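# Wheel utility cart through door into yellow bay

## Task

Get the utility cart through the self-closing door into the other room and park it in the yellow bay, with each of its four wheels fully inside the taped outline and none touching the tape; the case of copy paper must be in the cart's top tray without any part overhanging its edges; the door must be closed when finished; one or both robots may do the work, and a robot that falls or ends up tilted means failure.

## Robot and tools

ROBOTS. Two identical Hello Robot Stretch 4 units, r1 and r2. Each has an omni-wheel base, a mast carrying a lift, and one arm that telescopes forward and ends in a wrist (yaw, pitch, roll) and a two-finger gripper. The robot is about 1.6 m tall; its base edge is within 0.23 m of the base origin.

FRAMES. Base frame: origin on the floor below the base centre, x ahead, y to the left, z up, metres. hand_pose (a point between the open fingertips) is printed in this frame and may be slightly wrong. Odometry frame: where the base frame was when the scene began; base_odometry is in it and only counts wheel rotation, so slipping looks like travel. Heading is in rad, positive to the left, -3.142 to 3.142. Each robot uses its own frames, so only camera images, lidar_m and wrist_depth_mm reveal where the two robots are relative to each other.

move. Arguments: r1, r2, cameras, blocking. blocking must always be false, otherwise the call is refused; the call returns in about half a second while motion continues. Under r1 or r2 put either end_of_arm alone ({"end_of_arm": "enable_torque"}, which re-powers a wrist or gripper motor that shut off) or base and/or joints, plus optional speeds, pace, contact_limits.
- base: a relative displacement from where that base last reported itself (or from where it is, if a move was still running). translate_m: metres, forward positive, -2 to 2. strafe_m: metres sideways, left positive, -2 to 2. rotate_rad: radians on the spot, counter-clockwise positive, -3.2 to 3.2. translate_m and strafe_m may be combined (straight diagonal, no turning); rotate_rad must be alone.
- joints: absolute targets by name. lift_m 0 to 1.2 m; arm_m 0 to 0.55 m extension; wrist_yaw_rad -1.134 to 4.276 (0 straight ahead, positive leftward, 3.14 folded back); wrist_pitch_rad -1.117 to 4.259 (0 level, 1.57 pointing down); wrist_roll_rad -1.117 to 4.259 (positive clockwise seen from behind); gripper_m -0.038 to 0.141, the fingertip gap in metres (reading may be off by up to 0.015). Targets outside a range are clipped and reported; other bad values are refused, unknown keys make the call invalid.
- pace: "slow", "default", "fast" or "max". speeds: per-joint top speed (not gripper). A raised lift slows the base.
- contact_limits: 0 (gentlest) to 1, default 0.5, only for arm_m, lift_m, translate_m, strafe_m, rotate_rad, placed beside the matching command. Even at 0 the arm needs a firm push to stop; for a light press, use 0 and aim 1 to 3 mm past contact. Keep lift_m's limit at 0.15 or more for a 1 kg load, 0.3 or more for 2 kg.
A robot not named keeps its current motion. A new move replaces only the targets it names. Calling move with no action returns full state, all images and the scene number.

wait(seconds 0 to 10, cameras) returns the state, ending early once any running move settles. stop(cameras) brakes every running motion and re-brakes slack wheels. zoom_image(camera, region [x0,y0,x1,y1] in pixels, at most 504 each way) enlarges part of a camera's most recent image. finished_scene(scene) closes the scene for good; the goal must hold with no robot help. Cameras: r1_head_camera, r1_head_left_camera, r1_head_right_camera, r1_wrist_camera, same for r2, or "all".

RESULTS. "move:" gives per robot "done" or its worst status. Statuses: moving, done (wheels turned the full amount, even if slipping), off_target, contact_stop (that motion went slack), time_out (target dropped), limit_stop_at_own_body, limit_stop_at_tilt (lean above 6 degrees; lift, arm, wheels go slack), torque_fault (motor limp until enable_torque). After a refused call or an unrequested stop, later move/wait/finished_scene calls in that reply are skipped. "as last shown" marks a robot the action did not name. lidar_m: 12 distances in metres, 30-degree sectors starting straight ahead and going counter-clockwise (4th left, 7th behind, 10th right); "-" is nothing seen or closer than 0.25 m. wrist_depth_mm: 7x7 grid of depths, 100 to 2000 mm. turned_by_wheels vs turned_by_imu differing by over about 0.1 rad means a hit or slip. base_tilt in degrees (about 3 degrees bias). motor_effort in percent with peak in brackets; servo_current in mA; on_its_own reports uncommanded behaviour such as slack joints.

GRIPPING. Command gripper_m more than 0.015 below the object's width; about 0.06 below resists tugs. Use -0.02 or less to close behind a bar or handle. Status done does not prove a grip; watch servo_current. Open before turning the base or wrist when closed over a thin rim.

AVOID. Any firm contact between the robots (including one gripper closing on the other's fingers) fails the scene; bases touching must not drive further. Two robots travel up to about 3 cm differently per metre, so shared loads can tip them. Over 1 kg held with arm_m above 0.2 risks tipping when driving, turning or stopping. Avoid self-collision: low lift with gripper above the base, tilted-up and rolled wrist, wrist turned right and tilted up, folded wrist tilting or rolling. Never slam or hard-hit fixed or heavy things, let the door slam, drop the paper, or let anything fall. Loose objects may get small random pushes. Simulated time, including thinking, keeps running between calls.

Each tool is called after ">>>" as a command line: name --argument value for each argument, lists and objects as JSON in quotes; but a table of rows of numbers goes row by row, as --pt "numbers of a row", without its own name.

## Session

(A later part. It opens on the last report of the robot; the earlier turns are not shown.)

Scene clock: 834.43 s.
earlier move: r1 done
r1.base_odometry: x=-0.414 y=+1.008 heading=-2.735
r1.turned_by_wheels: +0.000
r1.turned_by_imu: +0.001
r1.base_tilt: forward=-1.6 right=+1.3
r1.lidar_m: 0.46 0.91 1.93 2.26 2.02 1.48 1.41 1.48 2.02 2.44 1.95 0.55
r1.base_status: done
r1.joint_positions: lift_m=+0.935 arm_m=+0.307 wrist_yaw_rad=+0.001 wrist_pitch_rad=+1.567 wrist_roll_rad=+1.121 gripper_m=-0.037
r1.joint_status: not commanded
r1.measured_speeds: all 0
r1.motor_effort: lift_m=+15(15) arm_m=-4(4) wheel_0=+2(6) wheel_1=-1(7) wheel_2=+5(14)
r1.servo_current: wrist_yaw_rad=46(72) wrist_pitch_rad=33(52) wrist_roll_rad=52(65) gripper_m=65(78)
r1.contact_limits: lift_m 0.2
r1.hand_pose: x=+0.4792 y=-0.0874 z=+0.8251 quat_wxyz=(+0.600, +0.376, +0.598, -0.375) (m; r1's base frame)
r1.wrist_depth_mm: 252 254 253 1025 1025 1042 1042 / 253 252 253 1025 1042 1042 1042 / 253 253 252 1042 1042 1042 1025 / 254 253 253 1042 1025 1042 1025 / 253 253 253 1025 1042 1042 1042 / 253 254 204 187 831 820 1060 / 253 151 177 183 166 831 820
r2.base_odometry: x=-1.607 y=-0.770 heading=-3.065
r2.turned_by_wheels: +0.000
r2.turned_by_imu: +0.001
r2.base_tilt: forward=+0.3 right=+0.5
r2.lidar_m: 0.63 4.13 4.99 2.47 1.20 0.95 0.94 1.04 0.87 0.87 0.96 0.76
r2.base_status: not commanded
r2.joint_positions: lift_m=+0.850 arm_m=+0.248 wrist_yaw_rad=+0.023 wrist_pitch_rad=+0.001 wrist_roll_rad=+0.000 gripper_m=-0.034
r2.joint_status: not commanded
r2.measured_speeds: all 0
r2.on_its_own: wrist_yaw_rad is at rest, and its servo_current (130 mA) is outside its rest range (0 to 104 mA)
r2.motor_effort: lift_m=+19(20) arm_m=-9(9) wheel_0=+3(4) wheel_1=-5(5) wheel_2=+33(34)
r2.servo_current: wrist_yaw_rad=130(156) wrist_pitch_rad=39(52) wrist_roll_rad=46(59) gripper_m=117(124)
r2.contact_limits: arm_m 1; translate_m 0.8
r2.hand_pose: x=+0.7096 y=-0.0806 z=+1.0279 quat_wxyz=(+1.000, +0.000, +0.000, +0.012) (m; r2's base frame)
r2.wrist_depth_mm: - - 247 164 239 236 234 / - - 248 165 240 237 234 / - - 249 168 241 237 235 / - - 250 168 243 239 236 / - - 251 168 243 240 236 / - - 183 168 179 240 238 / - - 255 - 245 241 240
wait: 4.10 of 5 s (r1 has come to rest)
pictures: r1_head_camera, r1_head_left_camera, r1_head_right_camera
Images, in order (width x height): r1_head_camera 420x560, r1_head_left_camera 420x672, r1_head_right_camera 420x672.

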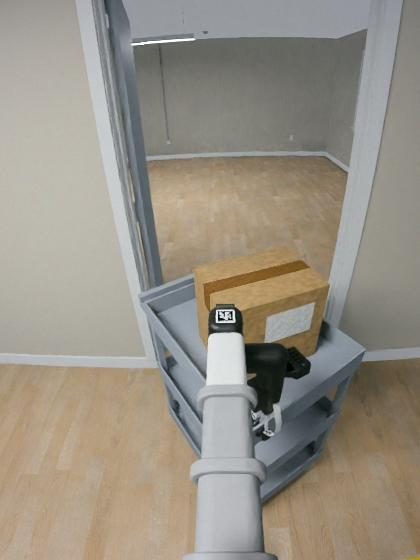

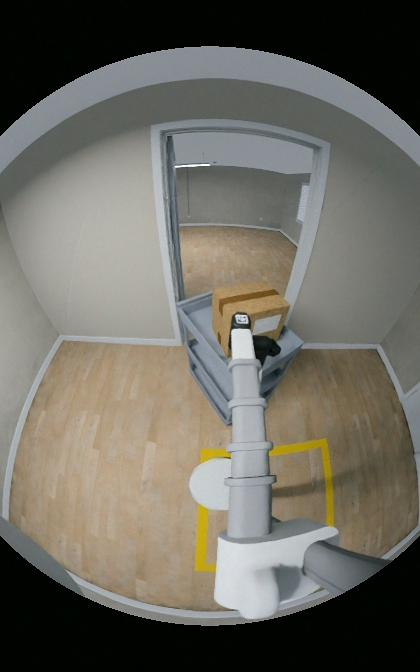

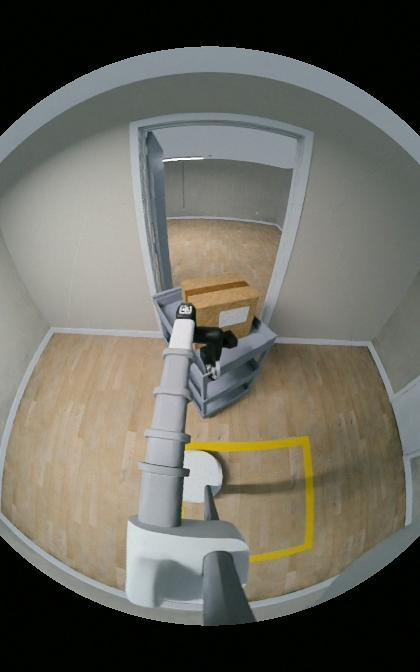

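>>> move --blocking false --r1 '{"base":{"translate_m":-0.5,"strafe_m":-0.22},"pace":"slow"}'

>>> wait --seconds 7 --cameras '["r1_head_left_camera","r1_head_right_camera","r1_head_camera"]'

Scene clock: 843.87 s.
move: r1 moving
r1.base_odometry: x=-0.404 y=+1.018 heading=-2.734
r1.turned_by_wheels: +0.001
r1.turned_by_imu: +0.001
r1.base_tilt: forward=-1.6 right=+1.3
r1.lidar_m: 0.46 0.90 1.94 2.25 2.02 1.47 1.38 1.46 2.00 2.43 2.04 0.57
r1.base_status: translate_m moving; strafe_m moving
r1.joint_positions: lift_m=+0.935 arm_m=+0.307 wrist_yaw_rad=+0.001 wrist_pitch_rad=+1.564 wrist_roll_rad=+1.121 gripper_m=-0.037
r1.joint_status: not commanded
r1.measured_speeds: translate_m=-0.049 strafe_m=-0.022 rotate_rad=+0.003 lift_m=+0.000 arm_m=+0.000 wrist_yaw_rad=+0.000 wrist_pitch_rad=-0.009 wrist_roll_rad=+0.000
r1.motor_effort: lift_m=+15(15) arm_m=-4(4) wheel_0=+2(4) wheel_1=-5(6) wheel_2=+13(13)
r1.servo_current: wrist_yaw_rad=46(72) wrist_pitch_rad=52(52) wrist_roll_rad=46(59) gripper_m=72(78)
r1.contact_limits: lift_m 0.2
r1.hand_pose: x=+0.4799 y=-0.0874 z=+0.8251 quat_wxyz=(+0.601, +0.377, +0.597, -0.374) (m; r1's base frame)
r1.wrist_depth_mm: 254 253 253 1060 1042 1042 1025 / 253 254 254 1060 1042 1025 1008 / 254 254 252 1025 1042 1042 1025 / 254 254 253 1025 1042 1042 1025 / 255 254 253 1042 1042 1042 1042 / 254 255 206 187 820 831 854 / 254 154 - 183 161 820 820
r2.base_odometry: x=-1.607 y=-0.770 heading=-3.065
r2.turned_by_wheels: +0.000
r2.turned_by_imu: +0.000
r2.base_tilt: forward=+0.3 right=+0.5
r2.lidar_m: 0.64 4.14 4.98 2.47 1.21 0.96 0.93 1.05 0.86 0.87 0.97 0.74
r2.base_status: not commanded
r2.joint_positions: lift_m=+0.850 arm_m=+0.248 wrist_yaw_rad=+0.023 wrist_pitch_rad=+0.001 wrist_roll_rad=+0.000 gripper_m=-0.034
r2.joint_status: not commanded
r2.measured_speeds: all 0
r2.motor_effort: lift_m=+19(20) arm_m=-9(9) wheel_0=+3(4) wheel_1=-5(5) wheel_2=+33(33)
r2.servo_current: wrist_yaw_rad=130(150) wrist_pitch_rad=46(46) wrist_roll_rad=46(59) gripper_m=117(124)
r2.contact_limits: arm_m 1; translate_m 0.8
r2.hand_pose: x=+0.7096 y=-0.0806 z=+1.0279 quat_wxyz=(+1.000, +0.000, +0.000, +0.012) (m; r2's base frame)
r2.wrist_depth_mm: - - 247 164 239 235 234 / - - 249 165 241 237 234 / - - 249 168 242 239 236 / - - 249 168 242 239 236 / - - 252 168 245 239 237 / - - 183 168 179 242 238 / - - 254 - 245 240 240
pictures: none

Scene clock: 850.03 s.
earlier move: r1 done
r1.base_odometry: x=-0.042 y=+1.408 heading=-2.735
r1.turned_by_wheels: -0.001
r1.turned_by_imu: +0.001
r1.base_tilt: forward=-1.6 right=+1.3
r1.lidar_m: 0.45 0.65 2.59 2.47 1.33 0.96 0.90 0.96 1.32 2.21 2.32 0.58
r1.base_status: done
r1.joint_positions: lift_m=+0.935 arm_m=+0.307 wrist_yaw_rad=+0.001 wrist_pitch_rad=+1.568 wrist_roll_rad=+1.120 gripper_m=-0.037
r1.joint_status: not commanded
r1.measured_speeds: all 0
r1.motor_effort: lift_m=+15(15) arm_m=-4(4) wheel_0=-1(6) wheel_1=-2(7) wheel_2=+6(15)
r1.servo_current: wrist_yaw_rad=59(72) wrist_pitch_rad=39(52) wrist_roll_rad=59(65) gripper_m=72(78)
r1.contact_limits: lift_m 0.2
r1.hand_pose: x=+0.4789 y=-0.0874 z=+0.8251 quat_wxyz=(+0.600, +0.376, +0.598, -0.375) (m; r1's base frame)
r1.wrist_depth_mm: 252 253 1042 1025 1042 1042 1025 / 253 252 239 1025 1042 1042 1042 / 253 252 252 1060 1060 1025 1025 / 252 253 252 1060 1025 1042 1025 / 253 252 253 1042 1042 1042 1025 / 252 253 252 193 178 842 831 / 254 153 253 181 820 133 831
r2.base_odometry: x=-1.607 y=-0.770 heading=-3.065
r2.turned_by_wheels: +0.000
r2.turned_by_imu: +0.001
r2.base_tilt: forward=+0.3 right=+0.6
r2.lidar_m: 0.63 4.15 4.98 2.47 1.20 0.96 0.94 1.02 0.88 0.86 0.99 0.77
r2.base_status: not commanded
r2.joint_positions: lift_m=+0.850 arm_m=+0.248 wrist_yaw_rad=+0.023 wrist_pitch_rad=+0.001 wrist_roll_rad=+0.000 gripper_m=-0.034
r2.joint_status: not commanded
r2.measured_speeds: all 0
r2.on_its_own: wrist_yaw_rad is at rest, and its servo_current (137 mA) is outside its rest range (0 to 104 mA)
r2.motor_effort: lift_m=+19(20) arm_m=-9(9) wheel_0=+3(4) wheel_1=-5(5) wheel_2=+33(33)
r2.servo_current: wrist_yaw_rad=137(163) wrist_pitch_rad=39(46) wrist_roll_rad=46(59) gripper_m=111(124)
r2.contact_limits: arm_m 1; translate_m 0.8
r2.hand_pose: x=+0.7096 y=-0.0806 z=+1.0279 quat_wxyz=(+1.000, +0.000, +0.000, +0.012) (m; r2's base frame)
r2.wrist_depth_mm: - - 247 164 239 236 234 / - - 248 164 240 237 234 / - - 248 168 242 237 236 / - - 250 168 243 238 236 / - - 252 168 244 241 237 / - - 183 169 179 241 239 / - - 254 - 246 241 239
wait: 6.17 of 7 s (r1 has come to rest)
pictures: r1_head_camera, r1_head_left_camera, r1_head_right_camera
Images, in order (width x height): r1_head_camera 420x560, r1_head_left_camera 420x672, r1_head_right_camera 420x672.

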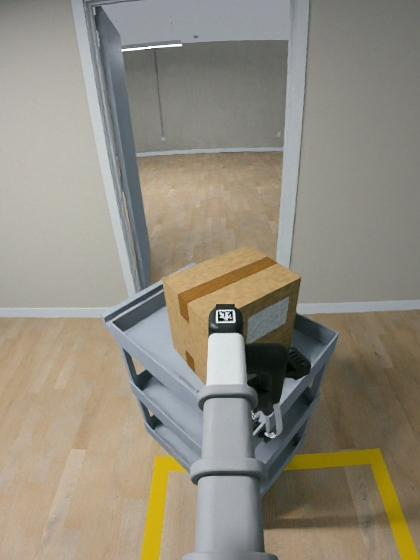

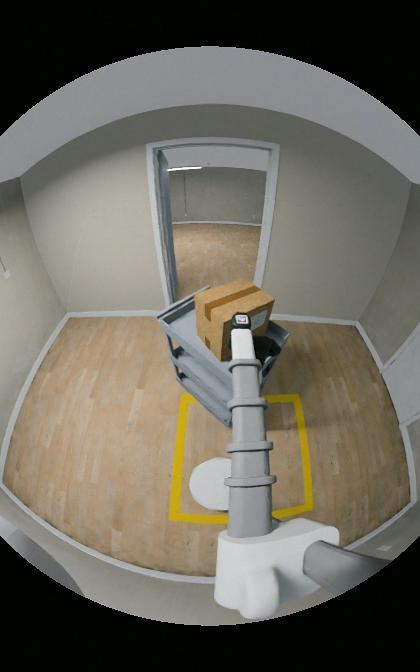

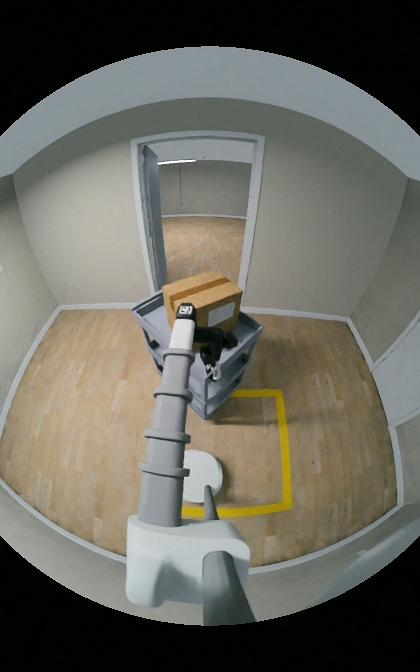

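>>> move --blocking false --r1 '{"base":{"translate_m":-0.42,"strafe_m":-0.2},"pace":"slow"}'

>>> wait --seconds 6 --cameras '["r1_head_left_camera","r1_head_right_camera","r1_head_camera"]'

Scene clock: 854.97 s.
move: r1 moving
r1.base_odometry: x=-0.033 y=+1.418 heading=-2.734
r1.turned_by_wheels: +0.001
r1.turned_by_imu: +0.001
r1.base_tilt: forward=-1.6 right=+1.2
r1.lidar_m: 0.43 0.68 2.60 2.49 1.31 0.96 0.88 0.94 1.33 2.21 2.31 0.60
r1.base_status: translate_m moving; strafe_m moving
r1.joint_positions: lift_m=+0.935 arm_m=+0.307 wrist_yaw_rad=+0.001 wrist_pitch_rad=+1.565 wrist_roll_rad=+1.120 gripper_m=-0.037
r1.joint_status: not commanded
r1.measured_speeds: translate_m=-0.048 strafe_m=-0.022 rotate_rad=+0.002 lift_m=+0.000 arm_m=+0.000 wrist_yaw_rad=+0.002 wrist_pitch_rad=-0.015 wrist_roll_rad=+0.000
r1.motor_effort: lift_m=+15(15) arm_m=-4(4) wheel_0=+2(3) wheel_1=-4(6) wheel_2=+12(12)
r1.servo_current: wrist_yaw_rad=52(59) wrist_pitch_rad=46(46) wrist_roll_rad=46(59) gripper_m=72(72)
r1.contact_limits: lift_m 0.2
r1.hand_pose: x=+0.4798 y=-0.0874 z=+0.8251 quat_wxyz=(+0.601, +0.376, +0.597, -0.374) (m; r1's base frame)
r1.wrist_depth_mm: 254 253 1042 1025 1060 1042 1042 / 254 254 222 1042 1042 1008 1025 / 254 253 236 1025 1025 1042 1025 / 254 254 253 1042 1042 1042 1008 / 254 253 253 1042 1008 1060 1025 / 255 253 196 198 179 820 820 / 255 151 253 183 175 820 820
r2.base_odometry: x=-1.607 y=-0.770 heading=-3.065
r2.turned_by_wheels: +0.000
r2.turned_by_imu: +0.000
r2.base_tilt: forward=+0.3 right=+0.6
r2.lidar_m: 0.63 4.12 4.97 2.47 1.20 0.96 0.95 1.06 0.86 0.85 0.96 0.78
r2.base_status: not commanded
r2.joint_positions: lift_m=+0.850 arm_m=+0.248 wrist_yaw_rad=+0.023 wrist_pitch_rad=+0.001 wrist_roll_rad=+0.000 gripper_m=-0.034
r2.joint_status: not commanded
r2.measured_speeds: all 0
r2.motor_effort: lift_m=+19(19) arm_m=-9(9) wheel_0=+3(4) wheel_1=-5(5) wheel_2=+33(34)
r2.servo_current: wrist_yaw_rad=150(150) wrist_pitch_rad=39(46) wrist_roll_rad=46(59) gripper_m=124(124)
r2.contact_limits: arm_m 1; translate_m 0.8
r2.hand_pose: x=+0.7096 y=-0.0806 z=+1.0279 quat_wxyz=(+1.000, +0.000, +0.000, +0.012) (m; r2's base frame)
r2.wrist_depth_mm: - - 247 163 240 236 233 / - - 247 164 241 237 234 / - - 249 169 241 238 235 / - - 250 168 242 239 236 / - - 251 168 245 240 237 / - - 183 169 179 240 238 / - - 254 - 245 241 240
pictures: none

Scene clock: 860.30 s.
earlier move: r1 done
r1.base_odometry: x=+0.264 y=+1.758 heading=-2.734
r1.turned_by_wheels: +0.000
r1.turned_by_imu: +0.001
r1.base_tilt: forward=-1.6 right=+1.3
r1.lidar_m: 0.42 0.55 2.77 2.04 0.73 0.51 0.49 0.54 0.72 2.01 2.12 0.69
r1.base_status: done
r1.joint_positions: lift_m=+0.935 arm_m=+0.307 wrist_yaw_rad=+0.001 wrist_pitch_rad=+1.568 wrist_roll_rad=+1.120 gripper_m=-0.037
r1.joint_status: not commanded
r1.measured_speeds: all 0
r1.motor_effort: lift_m=+15(15) arm_m=-4(4) wheel_0=+0(6) wheel_1=+0(6) wheel_2=+6(15)
r1.servo_current: wrist_yaw_rad=39(72) wrist_pitch_rad=39(52) wrist_roll_rad=39(65) gripper_m=65(78)
r1.contact_limits: lift_m 0.2
r1.hand_pose: x=+0.4789 y=-0.0874 z=+0.8251 quat_wxyz=(+0.600, +0.376, +0.599, -0.375) (m; r1's base frame)
r1.wrist_depth_mm: 249 249 1060 1042 1042 1025 1042 / 249 250 1025 1060 1042 1042 1042 / 250 250 260 1060 1025 1042 1060 / 251 251 244 1025 1025 1042 1060 / 249 251 251 1042 1042 1025 1060 / 251 250 204 195 178 842 1060 / 252 155 253 182 831 139 842
r2.base_odometry: x=-1.607 y=-0.770 heading=-3.065
r2.turned_by_wheels: +0.000
r2.turned_by_imu: +0.001
r2.base_tilt: forward=+0.3 right=+0.6
r2.lidar_m: 0.62 4.12 4.98 2.47 1.17 0.94 0.94 1.06 0.89 0.86 0.97 0.76
r2.base_status: not commanded
r2.joint_positions: lift_m=+0.850 arm_m=+0.248 wrist_yaw_rad=+0.023 wrist_pitch_rad=+0.001 wrist_roll_rad=+0.000 gripper_m=-0.034
r2.joint_status: not commanded
r2.measured_speeds: all 0
r2.on_its_own: wrist_yaw_rad is at rest, and its servo_current (137 mA) is outside its rest range (0 to 104 mA)
r2.motor_effort: lift_m=+19(20) arm_m=-9(9) wheel_0=+3(4) wheel_1=-5(5) wheel_2=+33(34)
r2.servo_current: wrist_yaw_rad=137(156) wrist_pitch_rad=46(46) wrist_roll_rad=46(59) gripper_m=117(130)
r2.contact_limits: arm_m 1; translate_m 0.8
r2.hand_pose: x=+0.7096 y=-0.0806 z=+1.0279 quat_wxyz=(+1.000, +0.000, +0.000, +0.012) (m; r2's base frame)
r2.wrist_depth_mm: - - 246 164 241 237 234 / - - 248 165 240 237 234 / - - 248 168 242 237 236 / - - 249 168 242 240 236 / - - 250 169 244 240 236 / - - 182 168 179 241 239 / - - 255 - 245 240 239
wait: 5.33 of 6 s (r1 has come to rest)
pictures: r1_head_camera, r1_head_left_camera, r1_head_right_camera
Images, in order (width x height): r1_head_camera 420x560, r1_head_left_camera 420x672, r1_head_right_camera 420x672.

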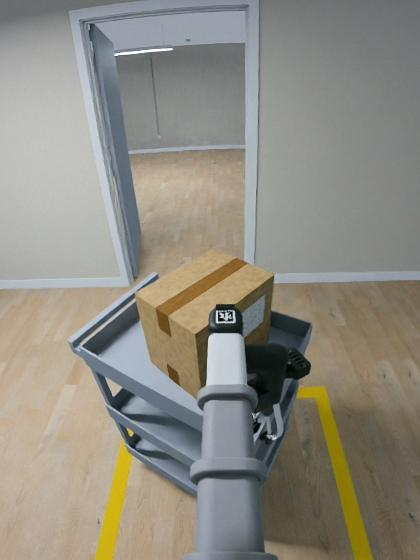

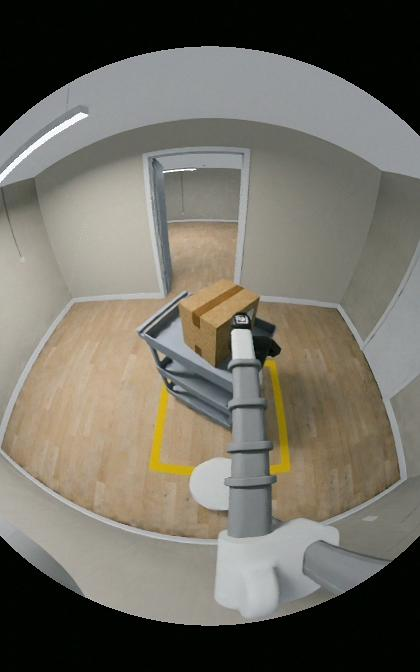

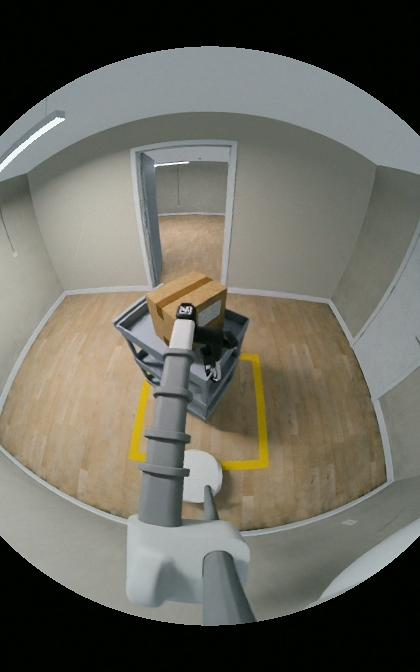

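>>> zoom_image --camera "r1_head_left_camera" --region '[120, 280, 320, 500]'

>>> zoom_image --camera "r1_head_right_camera" --region '[100, 280, 300, 500]'

Scaled by 2.291 from the camera's 420x672 image, which has a finer 600x960 frame.

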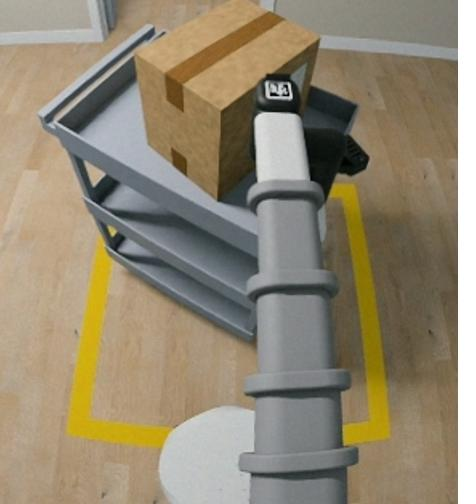

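Scaled by 2.291 from the camera's 420x672 image, which has a finer 600x960 frame.

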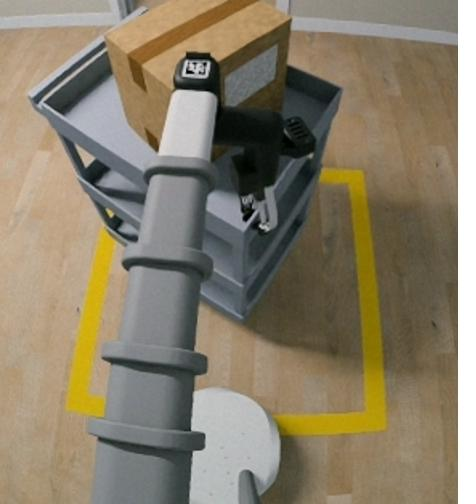

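>>> move --blocking false --r1 '{"base":{"translate_m":-0.13,"strafe_m":-0.14},"pace":"slow"}'

>>> wait --seconds 4 --cameras '["r1_head_left_camera","r1_head_right_camera","r1_head_camera"]'

>>> zoom_image --camera "r1_head_left_camera" --region '[120, 280, 320, 500]'

>>> zoom_image --camera "r1_head_right_camera" --region '[100, 280, 300, 500]'

Scene clock: 878.00 s.
move: r1 moving
r1.base_odometry: x=+0.269 y=+1.770 heading=-2.733
r1.turned_by_wheels: +0.002
r1.turned_by_imu: +0.002
r1.base_tilt: forward=-1.5 right=+1.2
r1.lidar_m: 0.43 0.57 2.78 1.99 0.72 0.52 0.48 0.52 0.75 2.03 2.07 0.69
r1.base_status: translate_m moving; strafe_m moving
r1.joint_positions: lift_m=+0.935 arm_m=+0.307 wrist_yaw_rad=+0.001 wrist_pitch_rad=+1.568 wrist_roll_rad=+1.119 gripper_m=-0.037
r1.joint_status: not commanded
r1.measured_speeds: translate_m=-0.034 strafe_m=-0.038 rotate_rad=+0.004 lift_m=+0.000 arm_m=+0.000 wrist_yaw_rad=+0.000 wrist_pitch_rad=+0.000 wrist_roll_rad=-0.001
r1.motor_effort: lift_m=+15(15) arm_m=-4(4) wheel_0=+12(12) wheel_1=-4(5) wheel_2=+10(11)
r1.servo_current: wrist_yaw_rad=46(65) wrist_pitch_rad=39(46) wrist_roll_rad=26(65) gripper_m=78(78)
r1.contact_limits: lift_m 0.2
r1.hand_pose: x=+0.4789 y=-0.0874 z=+0.8251 quat_wxyz=(+0.600, +0.376, +0.599, -0.374) (m; r1's base frame)
r1.wrist_depth_mm: 251 270 1042 1042 1042 1025 1042 / 251 232 1042 1042 1060 1008 1025 / 252 251 256 1060 1042 1025 1042 / 252 253 222 1025 1042 1042 1042 / 252 253 251 1042 1042 1042 1025 / 252 251 200 198 177 831 1042 / 254 158 193 182 831 133 831
r2.base_odometry: x=-1.607 y=-0.770 heading=-3.065
r2.turned_by_wheels: +0.000
r2.turned_by_imu: +0.000
r2.base_tilt: forward=+0.4 right=+0.6
r2.lidar_m: 0.65 4.14 4.97 2.45 1.17 0.97 0.94 1.06 0.88 0.86 0.97 0.77
r2.base_status: not commanded
r2.joint_positions: lift_m=+0.850 arm_m=+0.248 wrist_yaw_rad=+0.023 wrist_pitch_rad=+0.001 wrist_roll_rad=+0.000 gripper_m=-0.034
r2.joint_status: not commanded
r2.measured_speeds: all 0
r2.motor_effort: lift_m=+19(19) arm_m=-9(9) wheel_0=+4(4) wheel_1=-5(5) wheel_2=+33(33)
r2.servo_current: wrist_yaw_rad=137(156) wrist_pitch_rad=39(39) wrist_roll_rad=52(59) gripper_m=117(130)
r2.contact_limits: arm_m 1; translate_m 0.8
r2.hand_pose: x=+0.7096 y=-0.0806 z=+1.0279 quat_wxyz=(+1.000, +0.000, +0.000, +0.012) (m; r2's base frame)
r2.wrist_depth_mm: - - 246 165 239 236 234 / - - 248 165 241 237 235 / - - 249 168 241 237 236 / - - 249 168 243 239 236 / - - 251 168 243 239 237 / - - 183 169 179 239 238 / - - 255 - 245 240 239
pictures: none

Scene clock: 880.67 s.
earlier move: r1 done
r1.base_odometry: x=+0.328 y=+1.938 heading=-2.733
r1.turned_by_wheels: -0.001
r1.turned_by_imu: +0.000
r1.base_tilt: forward=-1.6 right=+1.3
r1.lidar_m: 0.43 0.50 2.92 1.51 0.58 0.40 0.37 0.39 0.58 1.54 1.97 2.48
r1.base_status: done
r1.joint_positions: lift_m=+0.935 arm_m=+0.307 wrist_yaw_rad=+0.001 wrist_pitch_rad=+1.571 wrist_roll_rad=+1.119 gripper_m=-0.037
r1.joint_status: not commanded
r1.measured_speeds: all 0
r1.motor_effort: lift_m=+15(15) arm_m=-4(4) wheel_0=+8(17) wheel_1=+0(5) wheel_2=+5(16)
r1.servo_current: wrist_yaw_rad=46(78) wrist_pitch_rad=46(52) wrist_roll_rad=52(65) gripper_m=72(78)
r1.contact_limits: lift_m 0.2
r1.hand_pose: x=+0.4781 y=-0.0874 z=+0.8251 quat_wxyz=(+0.600, +0.375, +0.600, -0.375) (m; r1's base frame)
r1.wrist_depth_mm: 242 1025 1042 1042 1042 1025 1025 / 204 554 1042 1042 1042 1060 1025 / 248 213 1025 1042 1025 1060 1060 / 249 249 227 1025 1042 1060 1025 / 250 250 214 574 1078 1060 1042 / 250 251 202 202 177 831 1025 / 250 158 192 205 842 842 741
r2.base_odometry: x=-1.607 y=-0.770 heading=-3.065
r2.turned_by_wheels: +0.000
r2.turned_by_imu: +0.000
r2.base_tilt: forward=+0.3 right=+0.6
r2.lidar_m: 0.64 4.17 5.00 2.47 1.22 0.97 0.94 1.04 0.88 0.84 0.96 0.75
r2.base_status: not commanded
r2.joint_positions: lift_m=+0.850 arm_m=+0.248 wrist_yaw_rad=+0.023 wrist_pitch_rad=+0.001 wrist_roll_rad=+0.000 gripper_m=-0.034
r2.joint_status: not commanded
r2.measured_speeds: all 0
r2.on_its_own: wrist_yaw_rad is at rest, and its servo_current (143 mA) is outside its rest range (0 to 104 mA)
r2.motor_effort: lift_m=+19(20) arm_m=-9(9) wheel_0=+3(4) wheel_1=-5(5) wheel_2=+33(33)
r2.servo_current: wrist_yaw_rad=143(156) wrist_pitch_rad=39(46) wrist_roll_rad=46(59) gripper_m=124(130)
r2.contact_limits: arm_m 1; translate_m 0.8
r2.hand_pose: x=+0.7096 y=-0.0806 z=+1.0279 quat_wxyz=(+1.000, +0.000, +0.000, +0.012) (m; r2's base frame)
r2.wrist_depth_mm: - - 246 164 238 236 234 / - - 248 165 240 237 234 / - - 249 168 242 238 235 / - - 250 168 243 238 236 / - - 251 169 244 240 237 / - - 183 168 180 242 238 / - - 254 - 246 240 240
wait: 2.67 of 4 s (r1 has come to rest)
pictures: r1_head_camera, r1_head_left_camera, r1_head_right_camera
Images, in order (width x height): r1_head_camera 420x560, r1_head_left_camera 420x672, r1_head_right_camera 420x672.

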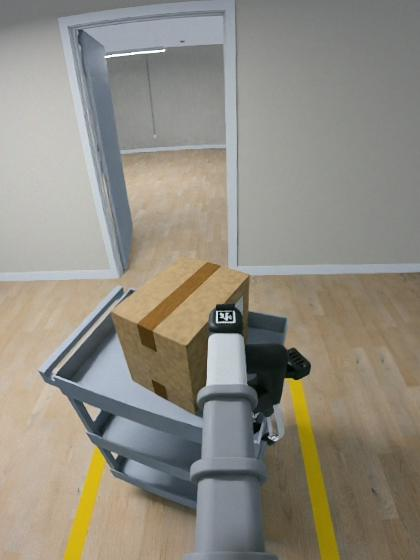

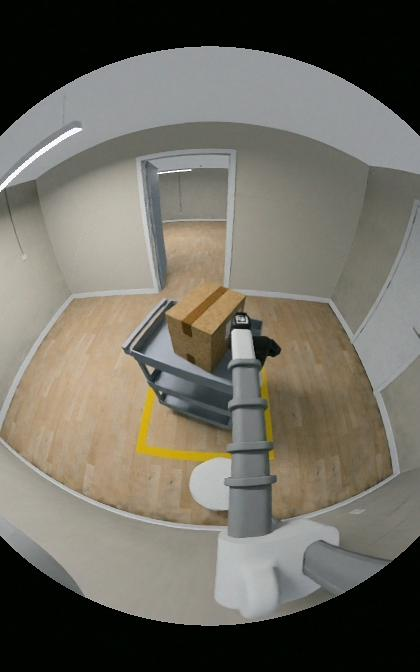

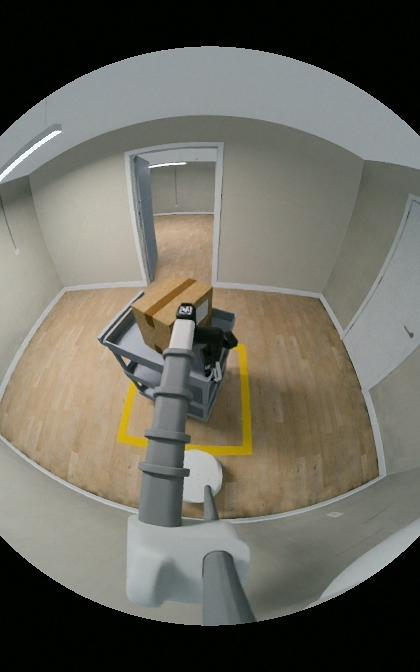

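Scaled by 2.291 from the camera's 420x672 image, which has a finer 600x960 frame.

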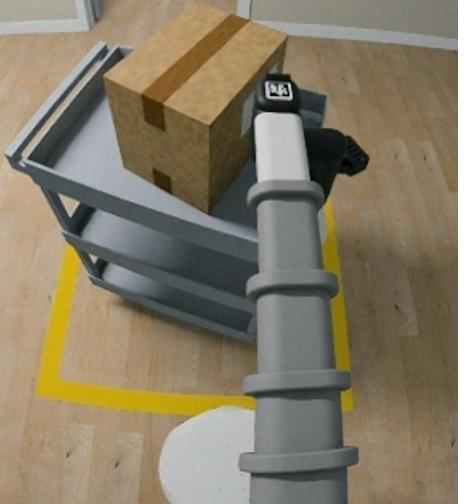

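Scaled by 2.291 from the camera's 420x672 image, which has a finer 600x960 frame.

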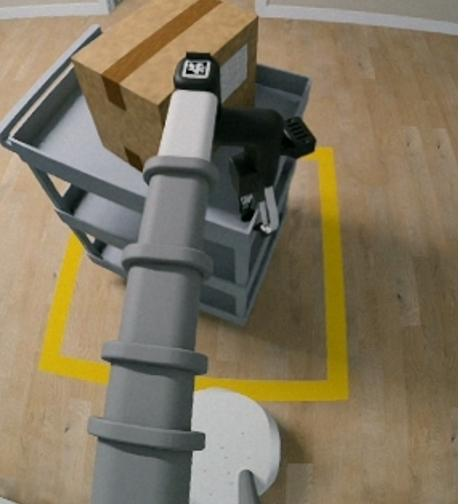

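>>> move --blocking false --r1 '{"base":{"translate_m":-0.02,"strafe_m":-0.09},"pace":"slow"}'

>>> wait --seconds 3 --cameras '["r1_head_left_camera","r1_head_right_camera"]'

>>> zoom_image --camera "r1_head_left_camera" --region '[100, 280, 300, 500]'

>>> zoom_image --camera "r1_head_right_camera" --region '[80, 280, 280, 500]'

Scene clock: 886.47 s.
move: r1 moving
r1.base_odometry: x=+0.326 y=+1.951 heading=-2.731
r1.turned_by_wheels: +0.002
r1.turned_by_imu: +0.002
r1.base_tilt: forward=-1.6 right=+1.2
r1.lidar_m: 0.42 0.52 2.95 1.50 0.55 0.38 0.35 0.39 0.54 1.53 1.96 2.49
r1.base_status: translate_m moving; strafe_m moving
r1.joint_positions: lift_m=+0.935 arm_m=+0.307 wrist_yaw_rad=+0.001 wrist_pitch_rad=+1.571 wrist_roll_rad=+1.119 gripper_m=-0.037
r1.joint_status: not commanded
r1.measured_speeds: translate_m=-0.011 strafe_m=-0.049 rotate_rad=+0.002 lift_m=+0.000 arm_m=+0.000 wrist_yaw_rad=+0.000 wrist_pitch_rad=+0.000 wrist_roll_rad=-0.001
r1.motor_effort: lift_m=+15(15) arm_m=-4(4) wheel_0=+13(15) wheel_1=-3(6) wheel_2=+10(10)
r1.servo_current: wrist_yaw_rad=46(59) wrist_pitch_rad=39(52) wrist_roll_rad=46(65) gripper_m=72(78)
r1.contact_limits: lift_m 0.2
r1.hand_pose: x=+0.4781 y=-0.0874 z=+0.8251 quat_wxyz=(+0.600, +0.375, +0.600, -0.375) (m; r1's base frame)
r1.wrist_depth_mm: 258 1025 1025 1025 1025 1025 1042 / 212 1025 1025 1042 1025 1042 1042 / 248 211 1025 1042 1042 1042 1042 / 249 250 239 1042 1025 1042 1042 / 251 250 211 1042 1060 1042 1042 / 252 250 208 197 177 831 1060 / 251 154 179 184 820 139 842
r2.base_odometry: x=-1.607 y=-0.770 heading=-3.065
r2.turned_by_wheels: +0.000
r2.turned_by_imu: +0.000
r2.base_tilt: forward=+0.3 right=+0.6
r2.lidar_m: 0.65 4.12 4.97 2.47 1.21 0.94 0.94 1.05 0.90 0.84 0.94 0.77
r2.base_status: not commanded
r2.joint_positions: lift_m=+0.850 arm_m=+0.248 wrist_yaw_rad=+0.023 wrist_pitch_rad=+0.001 wrist_roll_rad=+0.000 gripper_m=-0.034
r2.joint_status: not commanded
r2.measured_speeds: all 0
r2.motor_effort: lift_m=+19(19) arm_m=-9(9) wheel_0=+3(4) wheel_1=-5(5) wheel_2=+33(33)
r2.servo_current: wrist_yaw_rad=137(150) wrist_pitch_rad=39(46) wrist_roll_rad=52(52) gripper_m=111(124)
r2.contact_limits: arm_m 1; translate_m 0.8
r2.hand_pose: x=+0.7096 y=-0.0806 z=+1.0279 quat_wxyz=(+1.000, +0.000, +0.000, +0.012) (m; r2's base frame)
r2.wrist_depth_mm: - - 246 164 238 236 233 / - - 248 165 241 237 234 / - - 248 168 241 238 236 / - - 250 168 242 240 236 / - - 251 168 243 240 237 / - - 183 168 179 242 238 / - - 253 - 246 240 239
pictures: none

Scene clock: 888.13 s.
earlier move: r1 done
r1.base_odometry: x=+0.311 y=+2.028 heading=-2.732
r1.turned_by_wheels: -0.001
r1.turned_by_imu: +0.000
r1.base_tilt: forward=-1.6 right=+1.3
r1.lidar_m: 0.41 0.45 0.72 1.43 0.53 0.35 0.34 0.36 0.53 1.48 1.88 2.52
r1.base_status: done
r1.joint_positions: lift_m=+0.935 arm_m=+0.307 wrist_yaw_rad=+0.001 wrist_pitch_rad=+1.574 wrist_roll_rad=+1.119 gripper_m=-0.037
r1.joint_status: not commanded
r1.measured_speeds: all 0
r1.motor_effort: lift_m=+15(15) arm_m=+3(4) wheel_0=+12(18) wheel_1=+1(6) wheel_2=+4(11)
r1.servo_current: wrist_yaw_rad=52(65) wrist_pitch_rad=46(52) wrist_roll_rad=52(65) gripper_m=72(78)
r1.contact_limits: lift_m 0.2
r1.hand_pose: x=+0.4771 y=-0.0874 z=+0.8251 quat_wxyz=(+0.599, +0.374, +0.601, -0.375) (m; r1's base frame)
r1.wrist_depth_mm: 991 1025 1025 1042 1042 1042 1060 / 480 1025 1025 1042 1042 1042 1060 / 203 266 1025 1042 1042 1042 1060 / 247 206 267 1042 1042 1060 1060 / 248 248 211 788 1042 1042 1078 / 248 249 205 204 176 842 1042 / 249 158 180 213 831 854 683
r2.base_odometry: x=-1.607 y=-0.770 heading=-3.065
r2.turned_by_wheels: +0.000
r2.turned_by_imu: +0.000
r2.base_tilt: forward=+0.3 right=+0.5
r2.lidar_m: 0.64 4.14 4.98 2.46 1.20 0.96 0.95 1.04 0.87 0.86 0.95 0.74
r2.base_status: not commanded
r2.joint_positions: lift_m=+0.850 arm_m=+0.248 wrist_yaw_rad=+0.023 wrist_pitch_rad=+0.001 wrist_roll_rad=+0.000 gripper_m=-0.034
r2.joint_status: not commanded
r2.measured_speeds: all 0
r2.on_its_own: wrist_yaw_rad is at rest, and its servo_current (130 mA) is outside its rest range (0 to 104 mA)
r2.motor_effort: lift_m=+19(19) arm_m=-9(9) wheel_0=+3(4) wheel_1=-5(5) wheel_2=+33(34)
r2.servo_current: wrist_yaw_rad=130(156) wrist_pitch_rad=39(46) wrist_roll_rad=46(59) gripper_m=111(124)
r2.contact_limits: arm_m 1; translate_m 0.8
r2.hand_pose: x=+0.7096 y=-0.0806 z=+1.0279 quat_wxyz=(+1.000, +0.000, +0.000, +0.012) (m; r2's base frame)
r2.wrist_depth_mm: - - 247 164 239 235 234 / - - 248 165 240 236 235 / - - 250 168 241 237 236 / - - 249 168 243 239 236 / - - 251 168 244 239 237 / - - 183 168 179 241 238 / - - 254 - 245 240 240
wait: 1.67 of 3 s (r1 has come to rest)
pictures: r1_head_left_camera, r1_head_right_camera
Images, in order (width x height): r1_head_left_camera 420x672, r1_head_right_camera 420x672.

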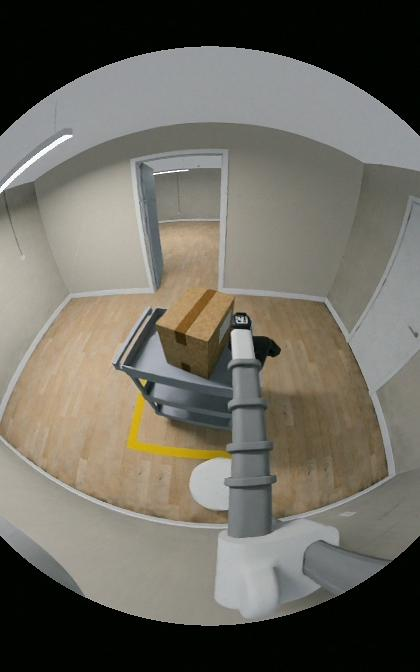

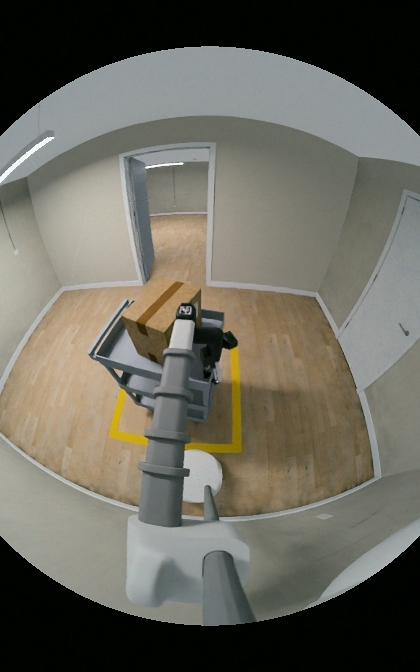

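Scaled by 2.291 from the camera's 420x672 image, which has a finer 600x960 frame.

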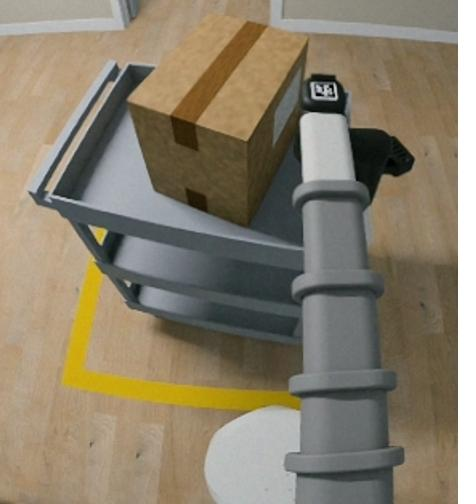

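Scaled by 2.291 from the camera's 420x672 image, which has a finer 600x960 frame.

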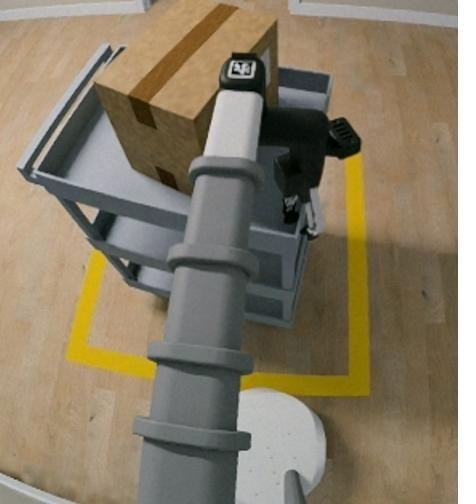

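>>> move --blocking false --r1 '{"joints":{"gripper_m":0.07}}'

>>> wait --seconds 2.5

>>> move --blocking false --r1 '{"joints":{"lift_m":1.15}}'

>>> wait --seconds 3

>>> move --blocking false --r1 '{"joints":{"arm_m":0}}'

>>> wait --seconds 3 --cameras '["r1_head_camera","r1_head_left_camera","r1_head_right_camera"]'

>>> zoom_image --camera "r1_head_right_camera" --region '[80, 280, 280, 500]'

>>> zoom_image --camera "r1_head_left_camera" --region '[100, 280, 300, 500]'

Scene clock: 897.70 s.
move: r1 moving
r1.base_odometry: x=+0.311 y=+2.028 heading=-2.732
r1.turned_by_wheels: +0.000
r1.turned_by_imu: +0.000
r1.base_tilt: forward=-1.6 right=+1.2
r1.lidar_m: 0.41 0.46 0.72 1.45 0.50 0.37 0.33 0.37 0.55 1.48 1.90 2.53
r1.base_status: not commanded
r1.joint_positions: lift_m=+0.935 arm_m=+0.307 wrist_yaw_rad=+0.001 wrist_pitch_rad=+1.574 wrist_roll_rad=+1.119 gripper_m=-0.012
r1.joint_status: gripper_m moving
r1.measured_speeds: translate_m=+0.000 strafe_m=+0.000 rotate_rad=+0.000 lift_m=+0.000 arm_m=+0.000 wrist_yaw_rad=+0.000 wrist_pitch_rad=+0.003 wrist_roll_rad=+0.000
r1.motor_effort: lift_m=+15(15) arm_m=+4(4) wheel_0=+11(12) wheel_1=+1(1) wheel_2=+4(4)
r1.servo_current: wrist_yaw_rad=52(59) wrist_pitch_rad=39(52) wrist_roll_rad=59(59) gripper_m=59(72)
r1.contact_limits: lift_m 0.2
r1.hand_pose: x=+0.4770 y=-0.0874 z=+0.8251 quat_wxyz=(+0.599, +0.374, +0.601, -0.375) (m; r1's base frame)
r1.wrist_depth_mm: 1008 1025 1025 1025 1042 1060 1042 / 477 1042 1025 1042 1060 1042 1042 / 204 260 1042 1025 1042 1060 1042 / 250 207 270 1042 1060 1060 1042 / 250 251 212 798 1042 1042 1042 / 251 253 207 203 178 842 1060 / 251 161 183 183 842 842 683
r2.base_odometry: x=-1.607 y=-0.770 heading=-3.065
r2.turned_by_wheels: +0.000
r2.turned_by_imu: +0.000
r2.base_tilt: forward=+0.3 right=+0.6
r2.lidar_m: 0.63 4.16 4.99 2.44 1.22 0.96 0.95 1.02 0.85 0.86 0.97 0.76
r2.base_status: not commanded
r2.joint_positions: lift_m=+0.850 arm_m=+0.248 wrist_yaw_rad=+0.023 wrist_pitch_rad=+0.001 wrist_roll_rad=+0.000 gripper_m=-0.034
r2.joint_status: not commanded
r2.measured_speeds: all 0
r2.motor_effort: lift_m=+19(19) arm_m=-9(9) wheel_0=+4(4) wheel_1=-5(5) wheel_2=+33(33)
r2.servo_current: wrist_yaw_rad=156(156) wrist_pitch_rad=46(46) wrist_roll_rad=39(65) gripper_m=124(124)
r2.contact_limits: arm_m 1; translate_m 0.8
r2.hand_pose: x=+0.7096 y=-0.0806 z=+1.0279 quat_wxyz=(+1.000, +0.000, +0.000, +0.012) (m; r2's base frame)
r2.wrist_depth_mm: - - 246 164 239 235 233 / - - 248 165 240 237 234 / - - 249 168 241 237 236 / - - 251 167 242 240 236 / - - 252 168 244 241 238 / - - 183 169 179 241 238 / - - 254 - 246 239 239
pictures: none

Scene clock: 898.97 s.
earlier move: r1 done
r1.base_odometry: x=+0.311 y=+2.028 heading=-2.733
r1.turned_by_wheels: -0.001
r1.turned_by_imu: -0.001
r1.base_tilt: forward=-1.6 right=+1.3
r1.lidar_m: 0.42 0.45 0.71 1.46 0.50 0.38 0.33 0.36 0.54 1.47 1.88 2.52
r1.base_status: not commanded
r1.joint_positions: lift_m=+0.935 arm_m=+0.307 wrist_yaw_rad=+0.001 wrist_pitch_rad=+1.573 wrist_roll_rad=+1.119 gripper_m=+0.070
r1.joint_status: all done
r1.measured_speeds: all 0
r1.motor_effort: lift_m=+15(15) arm_m=+4(4) wheel_0=+5(12) wheel_1=+1(2) wheel_2=+2(4)
r1.servo_current: wrist_yaw_rad=33(72) wrist_pitch_rad=46(52) wrist_roll_rad=46(72) gripper_m=46(78)
r1.contact_limits: lift_m 0.2
r1.hand_pose: x=+0.4775 y=-0.0874 z=+0.8251 quat_wxyz=(+0.599, +0.374, +0.600, -0.375) (m; r1's base frame)
r1.wrist_depth_mm: 1025 1042 1042 1042 1025 1060 1025 / 500 1025 1042 1042 1025 1042 1025 / 207 544 1025 1025 1042 1060 1042 / 249 208 878 1042 1060 1060 1060 / 250 251 216 1008 1042 1042 1060 / 250 251 191 224 191 842 1060 / 250 250 252 138 842 831 723
r2.base_odometry: x=-1.607 y=-0.770 heading=-3.065
r2.turned_by_wheels: +0.000
r2.turned_by_imu: +0.000
r2.base_tilt: forward=+0.3 right=+0.6
r2.lidar_m: 0.66 4.14 4.98 2.46 1.20 0.94 0.93 1.05 0.88 0.85 0.95 0.76
r2.base_status: not commanded
r2.joint_positions: lift_m=+0.850 arm_m=+0.248 wrist_yaw_rad=+0.023 wrist_pitch_rad=+0.001 wrist_roll_rad=+0.000 gripper_m=-0.034
r2.joint_status: not commanded
r2.measured_speeds: all 0
r2.on_its_own: wrist_yaw_rad is at rest, and its servo_current (130 mA) is outside its rest range (0 to 104 mA)
r2.motor_effort: lift_m=+19(19) arm_m=-9(9) wheel_0=+4(4) wheel_1=-4(5) wheel_2=+33(34)
r2.servo_current: wrist_yaw_rad=130(156) wrist_pitch_rad=46(46) wrist_roll_rad=46(65) gripper_m=117(124)
r2.contact_limits: arm_m 1; translate_m 0.8
r2.hand_pose: x=+0.7096 y=-0.0806 z=+1.0279 quat_wxyz=(+1.000, +0.000, +0.000, +0.012) (m; r2's base frame)
r2.wrist_depth_mm: - - 247 165 238 236 233 / - - 249 165 240 236 234 / - - 249 168 241 237 235 / - - 249 168 243 239 236 / - - 251 168 245 240 238 / - - 183 169 179 241 238 / - - 255 - 245 240 239
wait: 1.27 of 2.5 s (r1 has come to rest)
pictures: none

Scene clock: 899.47 s.
move: r1 moving
r1.base_odometry: x=+0.311 y=+2.028 heading=-2.733
r1.turned_by_wheels: +0.000
r1.turned_by_imu: +0.000
r1.base_tilt: forward=-1.6 right=+1.3
r1.lidar_m: 0.41 0.46 0.72 1.46 0.52 0.38 0.34 0.38 0.53 1.50 1.85 2.50
r1.base_status: not commanded
r1.joint_positions: lift_m=+0.973 arm_m=+0.307 wrist_yaw_rad=+0.001 wrist_pitch_rad=+1.572 wrist_roll_rad=+1.119 gripper_m=+0.070
r1.joint_status: lift_m moving
r1.measured_speeds: translate_m=+0.000 strafe_m=+0.000 rotate_rad=+0.000 lift_m=+0.146 arm_m=+0.000 wrist_yaw_rad=+0.000 wrist_pitch_rad=+0.000 wrist_roll_rad=+0.000
r1.motor_effort: lift_m=+25(27) arm_m=+4(4) wheel_0=+5(5) wheel_1=+1(1) wheel_2=+2(2)
r1.servo_current: wrist_yaw_rad=59(59) wrist_pitch_rad=46(52) wrist_roll_rad=59(59) gripper_m=39(46)
r1.hand_pose: x=+0.4776 y=-0.0874 z=+0.8624 quat_wxyz=(+0.599, +0.374, +0.600, -0.375) (m; r1's base frame)
r1.wrist_depth_mm: 1042 1060 1042 1078 1078 1060 1098 / 484 1060 1078 1078 1078 1078 1078 / 278 287 1060 1078 1098 1078 1098 / 282 250 854 1078 1060 1078 1078 / 281 282 245 1078 1078 1098 1098 / 281 282 211 244 191 866 1078 / 281 282 283 143 878 854 732
r2.base_odometry: x=-1.607 y=-0.770 heading=-3.065
r2.turned_by_wheels: +0.000
r2.turned_by_imu: +0.000
r2.base_tilt: forward=+0.3 right=+0.6
r2.lidar_m: 0.65 4.15 4.99 2.48 1.20 0.97 0.92 1.04 0.90 0.87 0.96 0.75
r2.base_status: not commanded
r2.joint_positions: lift_m=+0.850 arm_m=+0.248 wrist_yaw_rad=+0.023 wrist_pitch_rad=+0.001 wrist_roll_rad=+0.000 gripper_m=-0.034
r2.joint_status: not commanded
r2.measured_speeds: all 0
r2.motor_effort: lift_m=+19(19) arm_m=-9(9) wheel_0=+4(4) wheel_1=-5(5) wheel_2=+33(33)
r2.servo_current: wrist_yaw_rad=137(150) wrist_pitch_rad=39(46) wrist_roll_rad=39(52) gripper_m=111(124)
r2.contact_limits: arm_m 1; translate_m 0.8
r2.hand_pose: x=+0.7096 y=-0.0806 z=+1.0279 quat_wxyz=(+1.000, +0.000, +0.000, +0.012) (m; r2's base frame)
r2.wrist_depth_mm: - - 248 164 239 236 234 / - - 248 164 240 237 234 / - - 250 168 241 238 236 / - - 250 168 242 238 236 / - - 252 168 245 239 237 / - - 183 168 179 242 239 / - - 254 - 245 241 239
pictures: none

Scene clock: 900.93 s.
earlier move: r1 done
r1.base_odometry: x=+0.311 y=+2.028 heading=-2.733
r1.turned_by_wheels: +0.000
r1.turned_by_imu: +0.000
r1.base_tilt: forward=-1.5 right=+1.3
r1.lidar_m: 0.41 0.46 0.73 1.48 0.52 0.37 0.33 0.35 0.52 1.46 1.88 2.53
r1.base_status: not commanded
r1.joint_positions: lift_m=+1.150 arm_m=+0.307 wrist_yaw_rad=+0.001 wrist_pitch_rad=+1.572 wrist_roll_rad=+1.119 gripper_m=+0.070
r1.joint_status: all done
r1.measured_speeds: all 0
r1.motor_effort: lift_m=+24(28) arm_m=+4(4) wheel_0=+5(6) wheel_1=+1(1) wheel_2=+2(2)
r1.servo_current: wrist_yaw_rad=39(78) wrist_pitch_rad=39(52) wrist_roll_rad=46(72) gripper_m=39(46)
r1.hand_pose: x=+0.4776 y=-0.0874 z=+1.0394 quat_wxyz=(+0.599, +0.374, +0.600, -0.375) (m; r1's base frame)
r1.wrist_depth_mm: 1255 1205 1229 1229 1229 1229 1281 / 455 1255 1255 1281 1255 1255 1229 / 462 462 1229 1281 1281 1255 1308 / 455 462 462 1229 1255 1255 1255 / 384 462 466 466 1118 1255 1281 / 330 427 197 462 191 1060 - / 291 315 466 143 1042 1060 -
r2.base_odometry: x=-1.607 y=-0.770 heading=-3.065
r2.turned_by_wheels: +0.000
r2.turned_by_imu: +0.000
r2.base_tilt: forward=+0.3 right=+0.6
r2.lidar_m: 0.63 4.12 4.95 2.47 1.18 0.98 0.94 1.03 0.87 0.86 0.94 0.76
r2.base_status: not commanded
r2.joint_positions: lift_m=+0.850 arm_m=+0.248 wrist_yaw_rad=+0.023 wrist_pitch_rad=+0.001 wrist_roll_rad=+0.000 gripper_m=-0.034
r2.joint_status: not commanded
r2.measured_speeds: all 0
r2.on_its_own: wrist_yaw_rad is at rest, and its servo_current (137 mA) is outside its rest range (0 to 104 mA)
r2.motor_effort: lift_m=+19(19) arm_m=-9(9) wheel_0=+4(4) wheel_1=-5(5) wheel_2=+33(33)
r2.servo_current: wrist_yaw_rad=137(156) wrist_pitch_rad=39(46) wrist_roll_rad=52(52) gripper_m=124(124)
r2.contact_limits: arm_m 1; translate_m 0.8
r2.hand_pose: x=+0.7096 y=-0.0806 z=+1.0279 quat_wxyz=(+1.000, +0.000, +0.000, +0.012) (m; r2's base frame)
r2.wrist_depth_mm: - - 247 164 239 236 235 / - - 248 165 241 237 235 / - - 249 168 242 237 236 / - - 250 168 243 239 236 / - - 251 168 244 240 237 / - - 183 168 179 241 238 / - - 254 - 244 241 240
wait: 1.47 of 3 s (r1 has come to rest)
pictures: none

Scene clock: 901.43 s.
move: r1 moving
r1.base_odometry: x=+0.311 y=+2.028 heading=-2.733
r1.turned_by_wheels: +0.000
r1.turned_by_imu: +0.000
r1.base_tilt: forward=-1.6 right=+1.3
r1.lidar_m: 0.41 0.45 0.71 1.44 0.50 0.36 0.33 0.38 0.54 1.47 1.89 2.52
r1.base_status: not commanded
r1.joint_positions: lift_m=+1.150 arm_m=+0.256 wrist_yaw_rad=+0.001 wrist_pitch_rad=+1.572 wrist_roll_rad=+1.119 gripper_m=+0.070
r1.joint_status: arm_m moving
r1.measured_speeds: translate_m=+0.000 strafe_m=+0.000 rotate_rad=+0.000 lift_m=+0.000 arm_m=-0.195 wrist_yaw_rad=+0.000 wrist_pitch_rad=+0.000 wrist_roll_rad=+0.000
r1.motor_effort: lift_m=+24(24) arm_m=-4(7) wheel_0=+5(5) wheel_1=+1(1) wheel_2=+2(2)
r1.servo_current: wrist_yaw_rad=52(65) wrist_pitch_rad=52(52) wrist_roll_rad=39(59) gripper_m=46(46)
r1.hand_pose: x=+0.4269 y=-0.0874 z=+1.0394 quat_wxyz=(+0.599, +0.375, +0.600, -0.375) (m; r1's base frame)
r1.wrist_depth_mm: 1229 1229 1255 1255 1255 1281 1281 / 455 1229 1229 1229 1281 1281 1229 / 455 462 1255 1281 1255 1255 1255 / 462 462 462 1229 1281 1255 1281 / 415 462 462 1255 1078 1308 1255 / 357 455 192 1255 190 1042 - / 312 349 466 143 1060 1042 634
r2.base_odometry: x=-1.607 y=-0.770 heading=-3.065
r2.turned_by_wheels: +0.000
r2.turned_by_imu: +0.000
r2.base_tilt: forward=+0.3 right=+0.6
r2.lidar_m: 0.65 4.14 5.00 2.49 1.20 0.97 0.93 1.05 0.87 0.86 0.95 0.77
r2.base_status: not commanded
r2.joint_positions: lift_m=+0.850 arm_m=+0.248 wrist_yaw_rad=+0.023 wrist_pitch_rad=+0.001 wrist_roll_rad=+0.000 gripper_m=-0.034
r2.joint_status: not commanded
r2.measured_speeds: all 0
r2.motor_effort: lift_m=+19(19) arm_m=-9(9) wheel_0=+3(4) wheel_1=-5(5) wheel_2=+33(33)
r2.servo_current: wrist_yaw_rad=143(156) wrist_pitch_rad=39(46) wrist_roll_rad=59(59) gripper_m=117(124)
r2.contact_limits: arm_m 1; translate_m 0.8
r2.hand_pose: x=+0.7096 y=-0.0806 z=+1.0279 quat_wxyz=(+1.000, +0.000, +0.000, +0.012) (m; r2's base frame)
r2.wrist_depth_mm: - - 246 164 239 236 233 / - - 248 165 240 236 235 / - - 250 168 242 238 235 / - - 249 168 244 239 236 / - - 252 168 244 239 237 / - - 183 169 179 241 238 / - - 254 - 246 240 239
pictures: none

Scene clock: 902.97 s.
earlier move: r1 done
r1.base_odometry: x=+0.311 y=+2.028 heading=-2.733
r1.turned_by_wheels: +0.000
r1.turned_by_imu: +0.000
r1.base_tilt: forward=-1.6 right=+1.2
r1.lidar_m: 0.39 0.43 0.74 1.45 0.52 0.37 0.33 0.35 0.53 1.48 1.90 2.51
r1.base_status: not commanded
r1.joint_positions: lift_m=+1.150 arm_m=+0.000 wrist_yaw_rad=+0.001 wrist_pitch_rad=+1.572 wrist_roll_rad=+1.119 gripper_m=+0.070
r1.joint_status: all done
r1.measured_speeds: all 0
r1.motor_effort: lift_m=+24(24) arm_m=-4(7) wheel_0=+5(5) wheel_1=+1(1) wheel_2=+2(2)
r1.servo_current: wrist_yaw_rad=46(72) wrist_pitch_rad=52(52) wrist_roll_rad=39(65) gripper_m=46(52)
r1.hand_pose: x=+0.1708 y=-0.0874 z=+1.0394 quat_wxyz=(+0.599, +0.375, +0.600, -0.375) (m; r1's base frame)
r1.wrist_depth_mm: 1229 1255 1281 1255 1229 1281 1281 / 1255 1229 1229 1229 1255 1205 - / 445 1255 1229 1255 1229 1255 - / 466 - 1255 1255 1255 1255 - / - - 1229 1042 1060 1281 - / - 1255 192 1042 191 462 - / - 1098 1255 151 1255 - 314
r2.base_odometry: x=-1.607 y=-0.770 heading=-3.065
r2.turned_by_wheels: +0.000
r2.turned_by_imu: +0.000
r2.base_tilt: forward=+0.3 right=+0.6
r2.lidar_m: 0.64 4.13 4.97 2.46 1.19 0.95 0.94 1.05 0.88 0.87 0.95 0.76
r2.base_status: not commanded
r2.joint_positions: lift_m=+0.850 arm_m=+0.248 wrist_yaw_rad=+0.023 wrist_pitch_rad=+0.001 wrist_roll_rad=+0.000 gripper_m=-0.034
r2.joint_status: not commanded
r2.measured_speeds: all 0
r2.on_its_own: wrist_yaw_rad is at rest, and its servo_current (143 mA) is outside its rest range (0 to 104 mA)
r2.motor_effort: lift_m=+19(19) arm_m=-9(9) wheel_0=+3(4) wheel_1=-5(5) wheel_2=+33(33)
r2.servo_current: wrist_yaw_rad=143(156) wrist_pitch_rad=39(46) wrist_roll_rad=46(59) gripper_m=117(124)
r2.contact_limits: arm_m 1; translate_m 0.8
r2.hand_pose: x=+0.7096 y=-0.0806 z=+1.0279 quat_wxyz=(+1.000, +0.000, +0.000, +0.012) (m; r2's base frame)
r2.wrist_depth_mm: - - 246 164 238 236 233 / - - 249 164 240 237 234 / - - 249 168 242 237 236 / - - 250 168 243 239 236 / - - 251 169 245 239 237 / - - 183 168 179 241 238 / - - 255 - 245 240 240
wait: 1.53 of 3 s (r1 has come to rest)
pictures: r1_head_camera, r1_head_left_camera, r1_head_right_camera
Images, in order (width x height): r1_head_camera 420x560, r1_head_left_camera 420x672, r1_head_right_camera 420x672.

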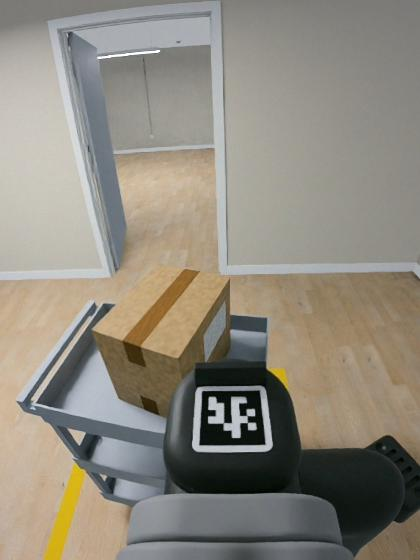

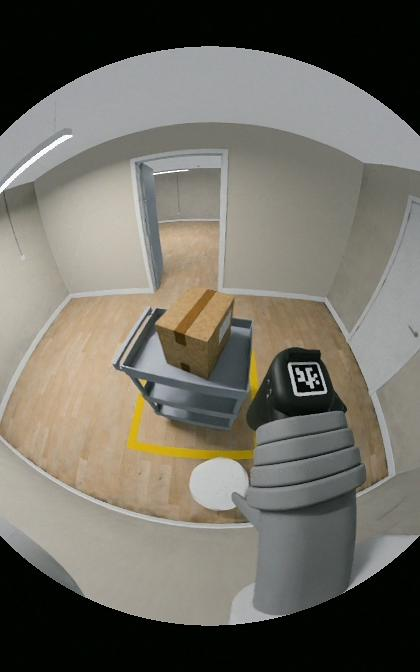

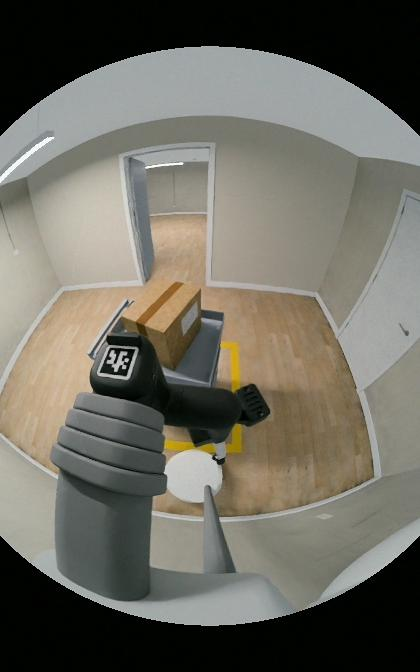

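Scaled by 2.291 from the camera's 420x672 image, which has a finer 600x960 frame.

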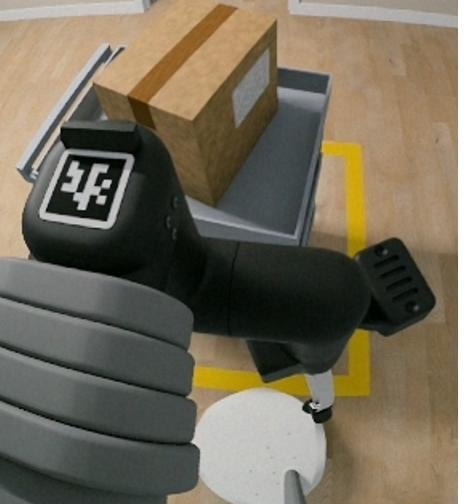

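Scaled by 2.291 from the camera's 420x672 image, which has a finer 600x960 frame.

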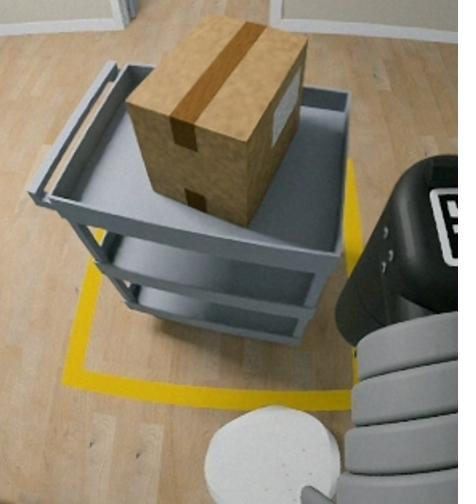

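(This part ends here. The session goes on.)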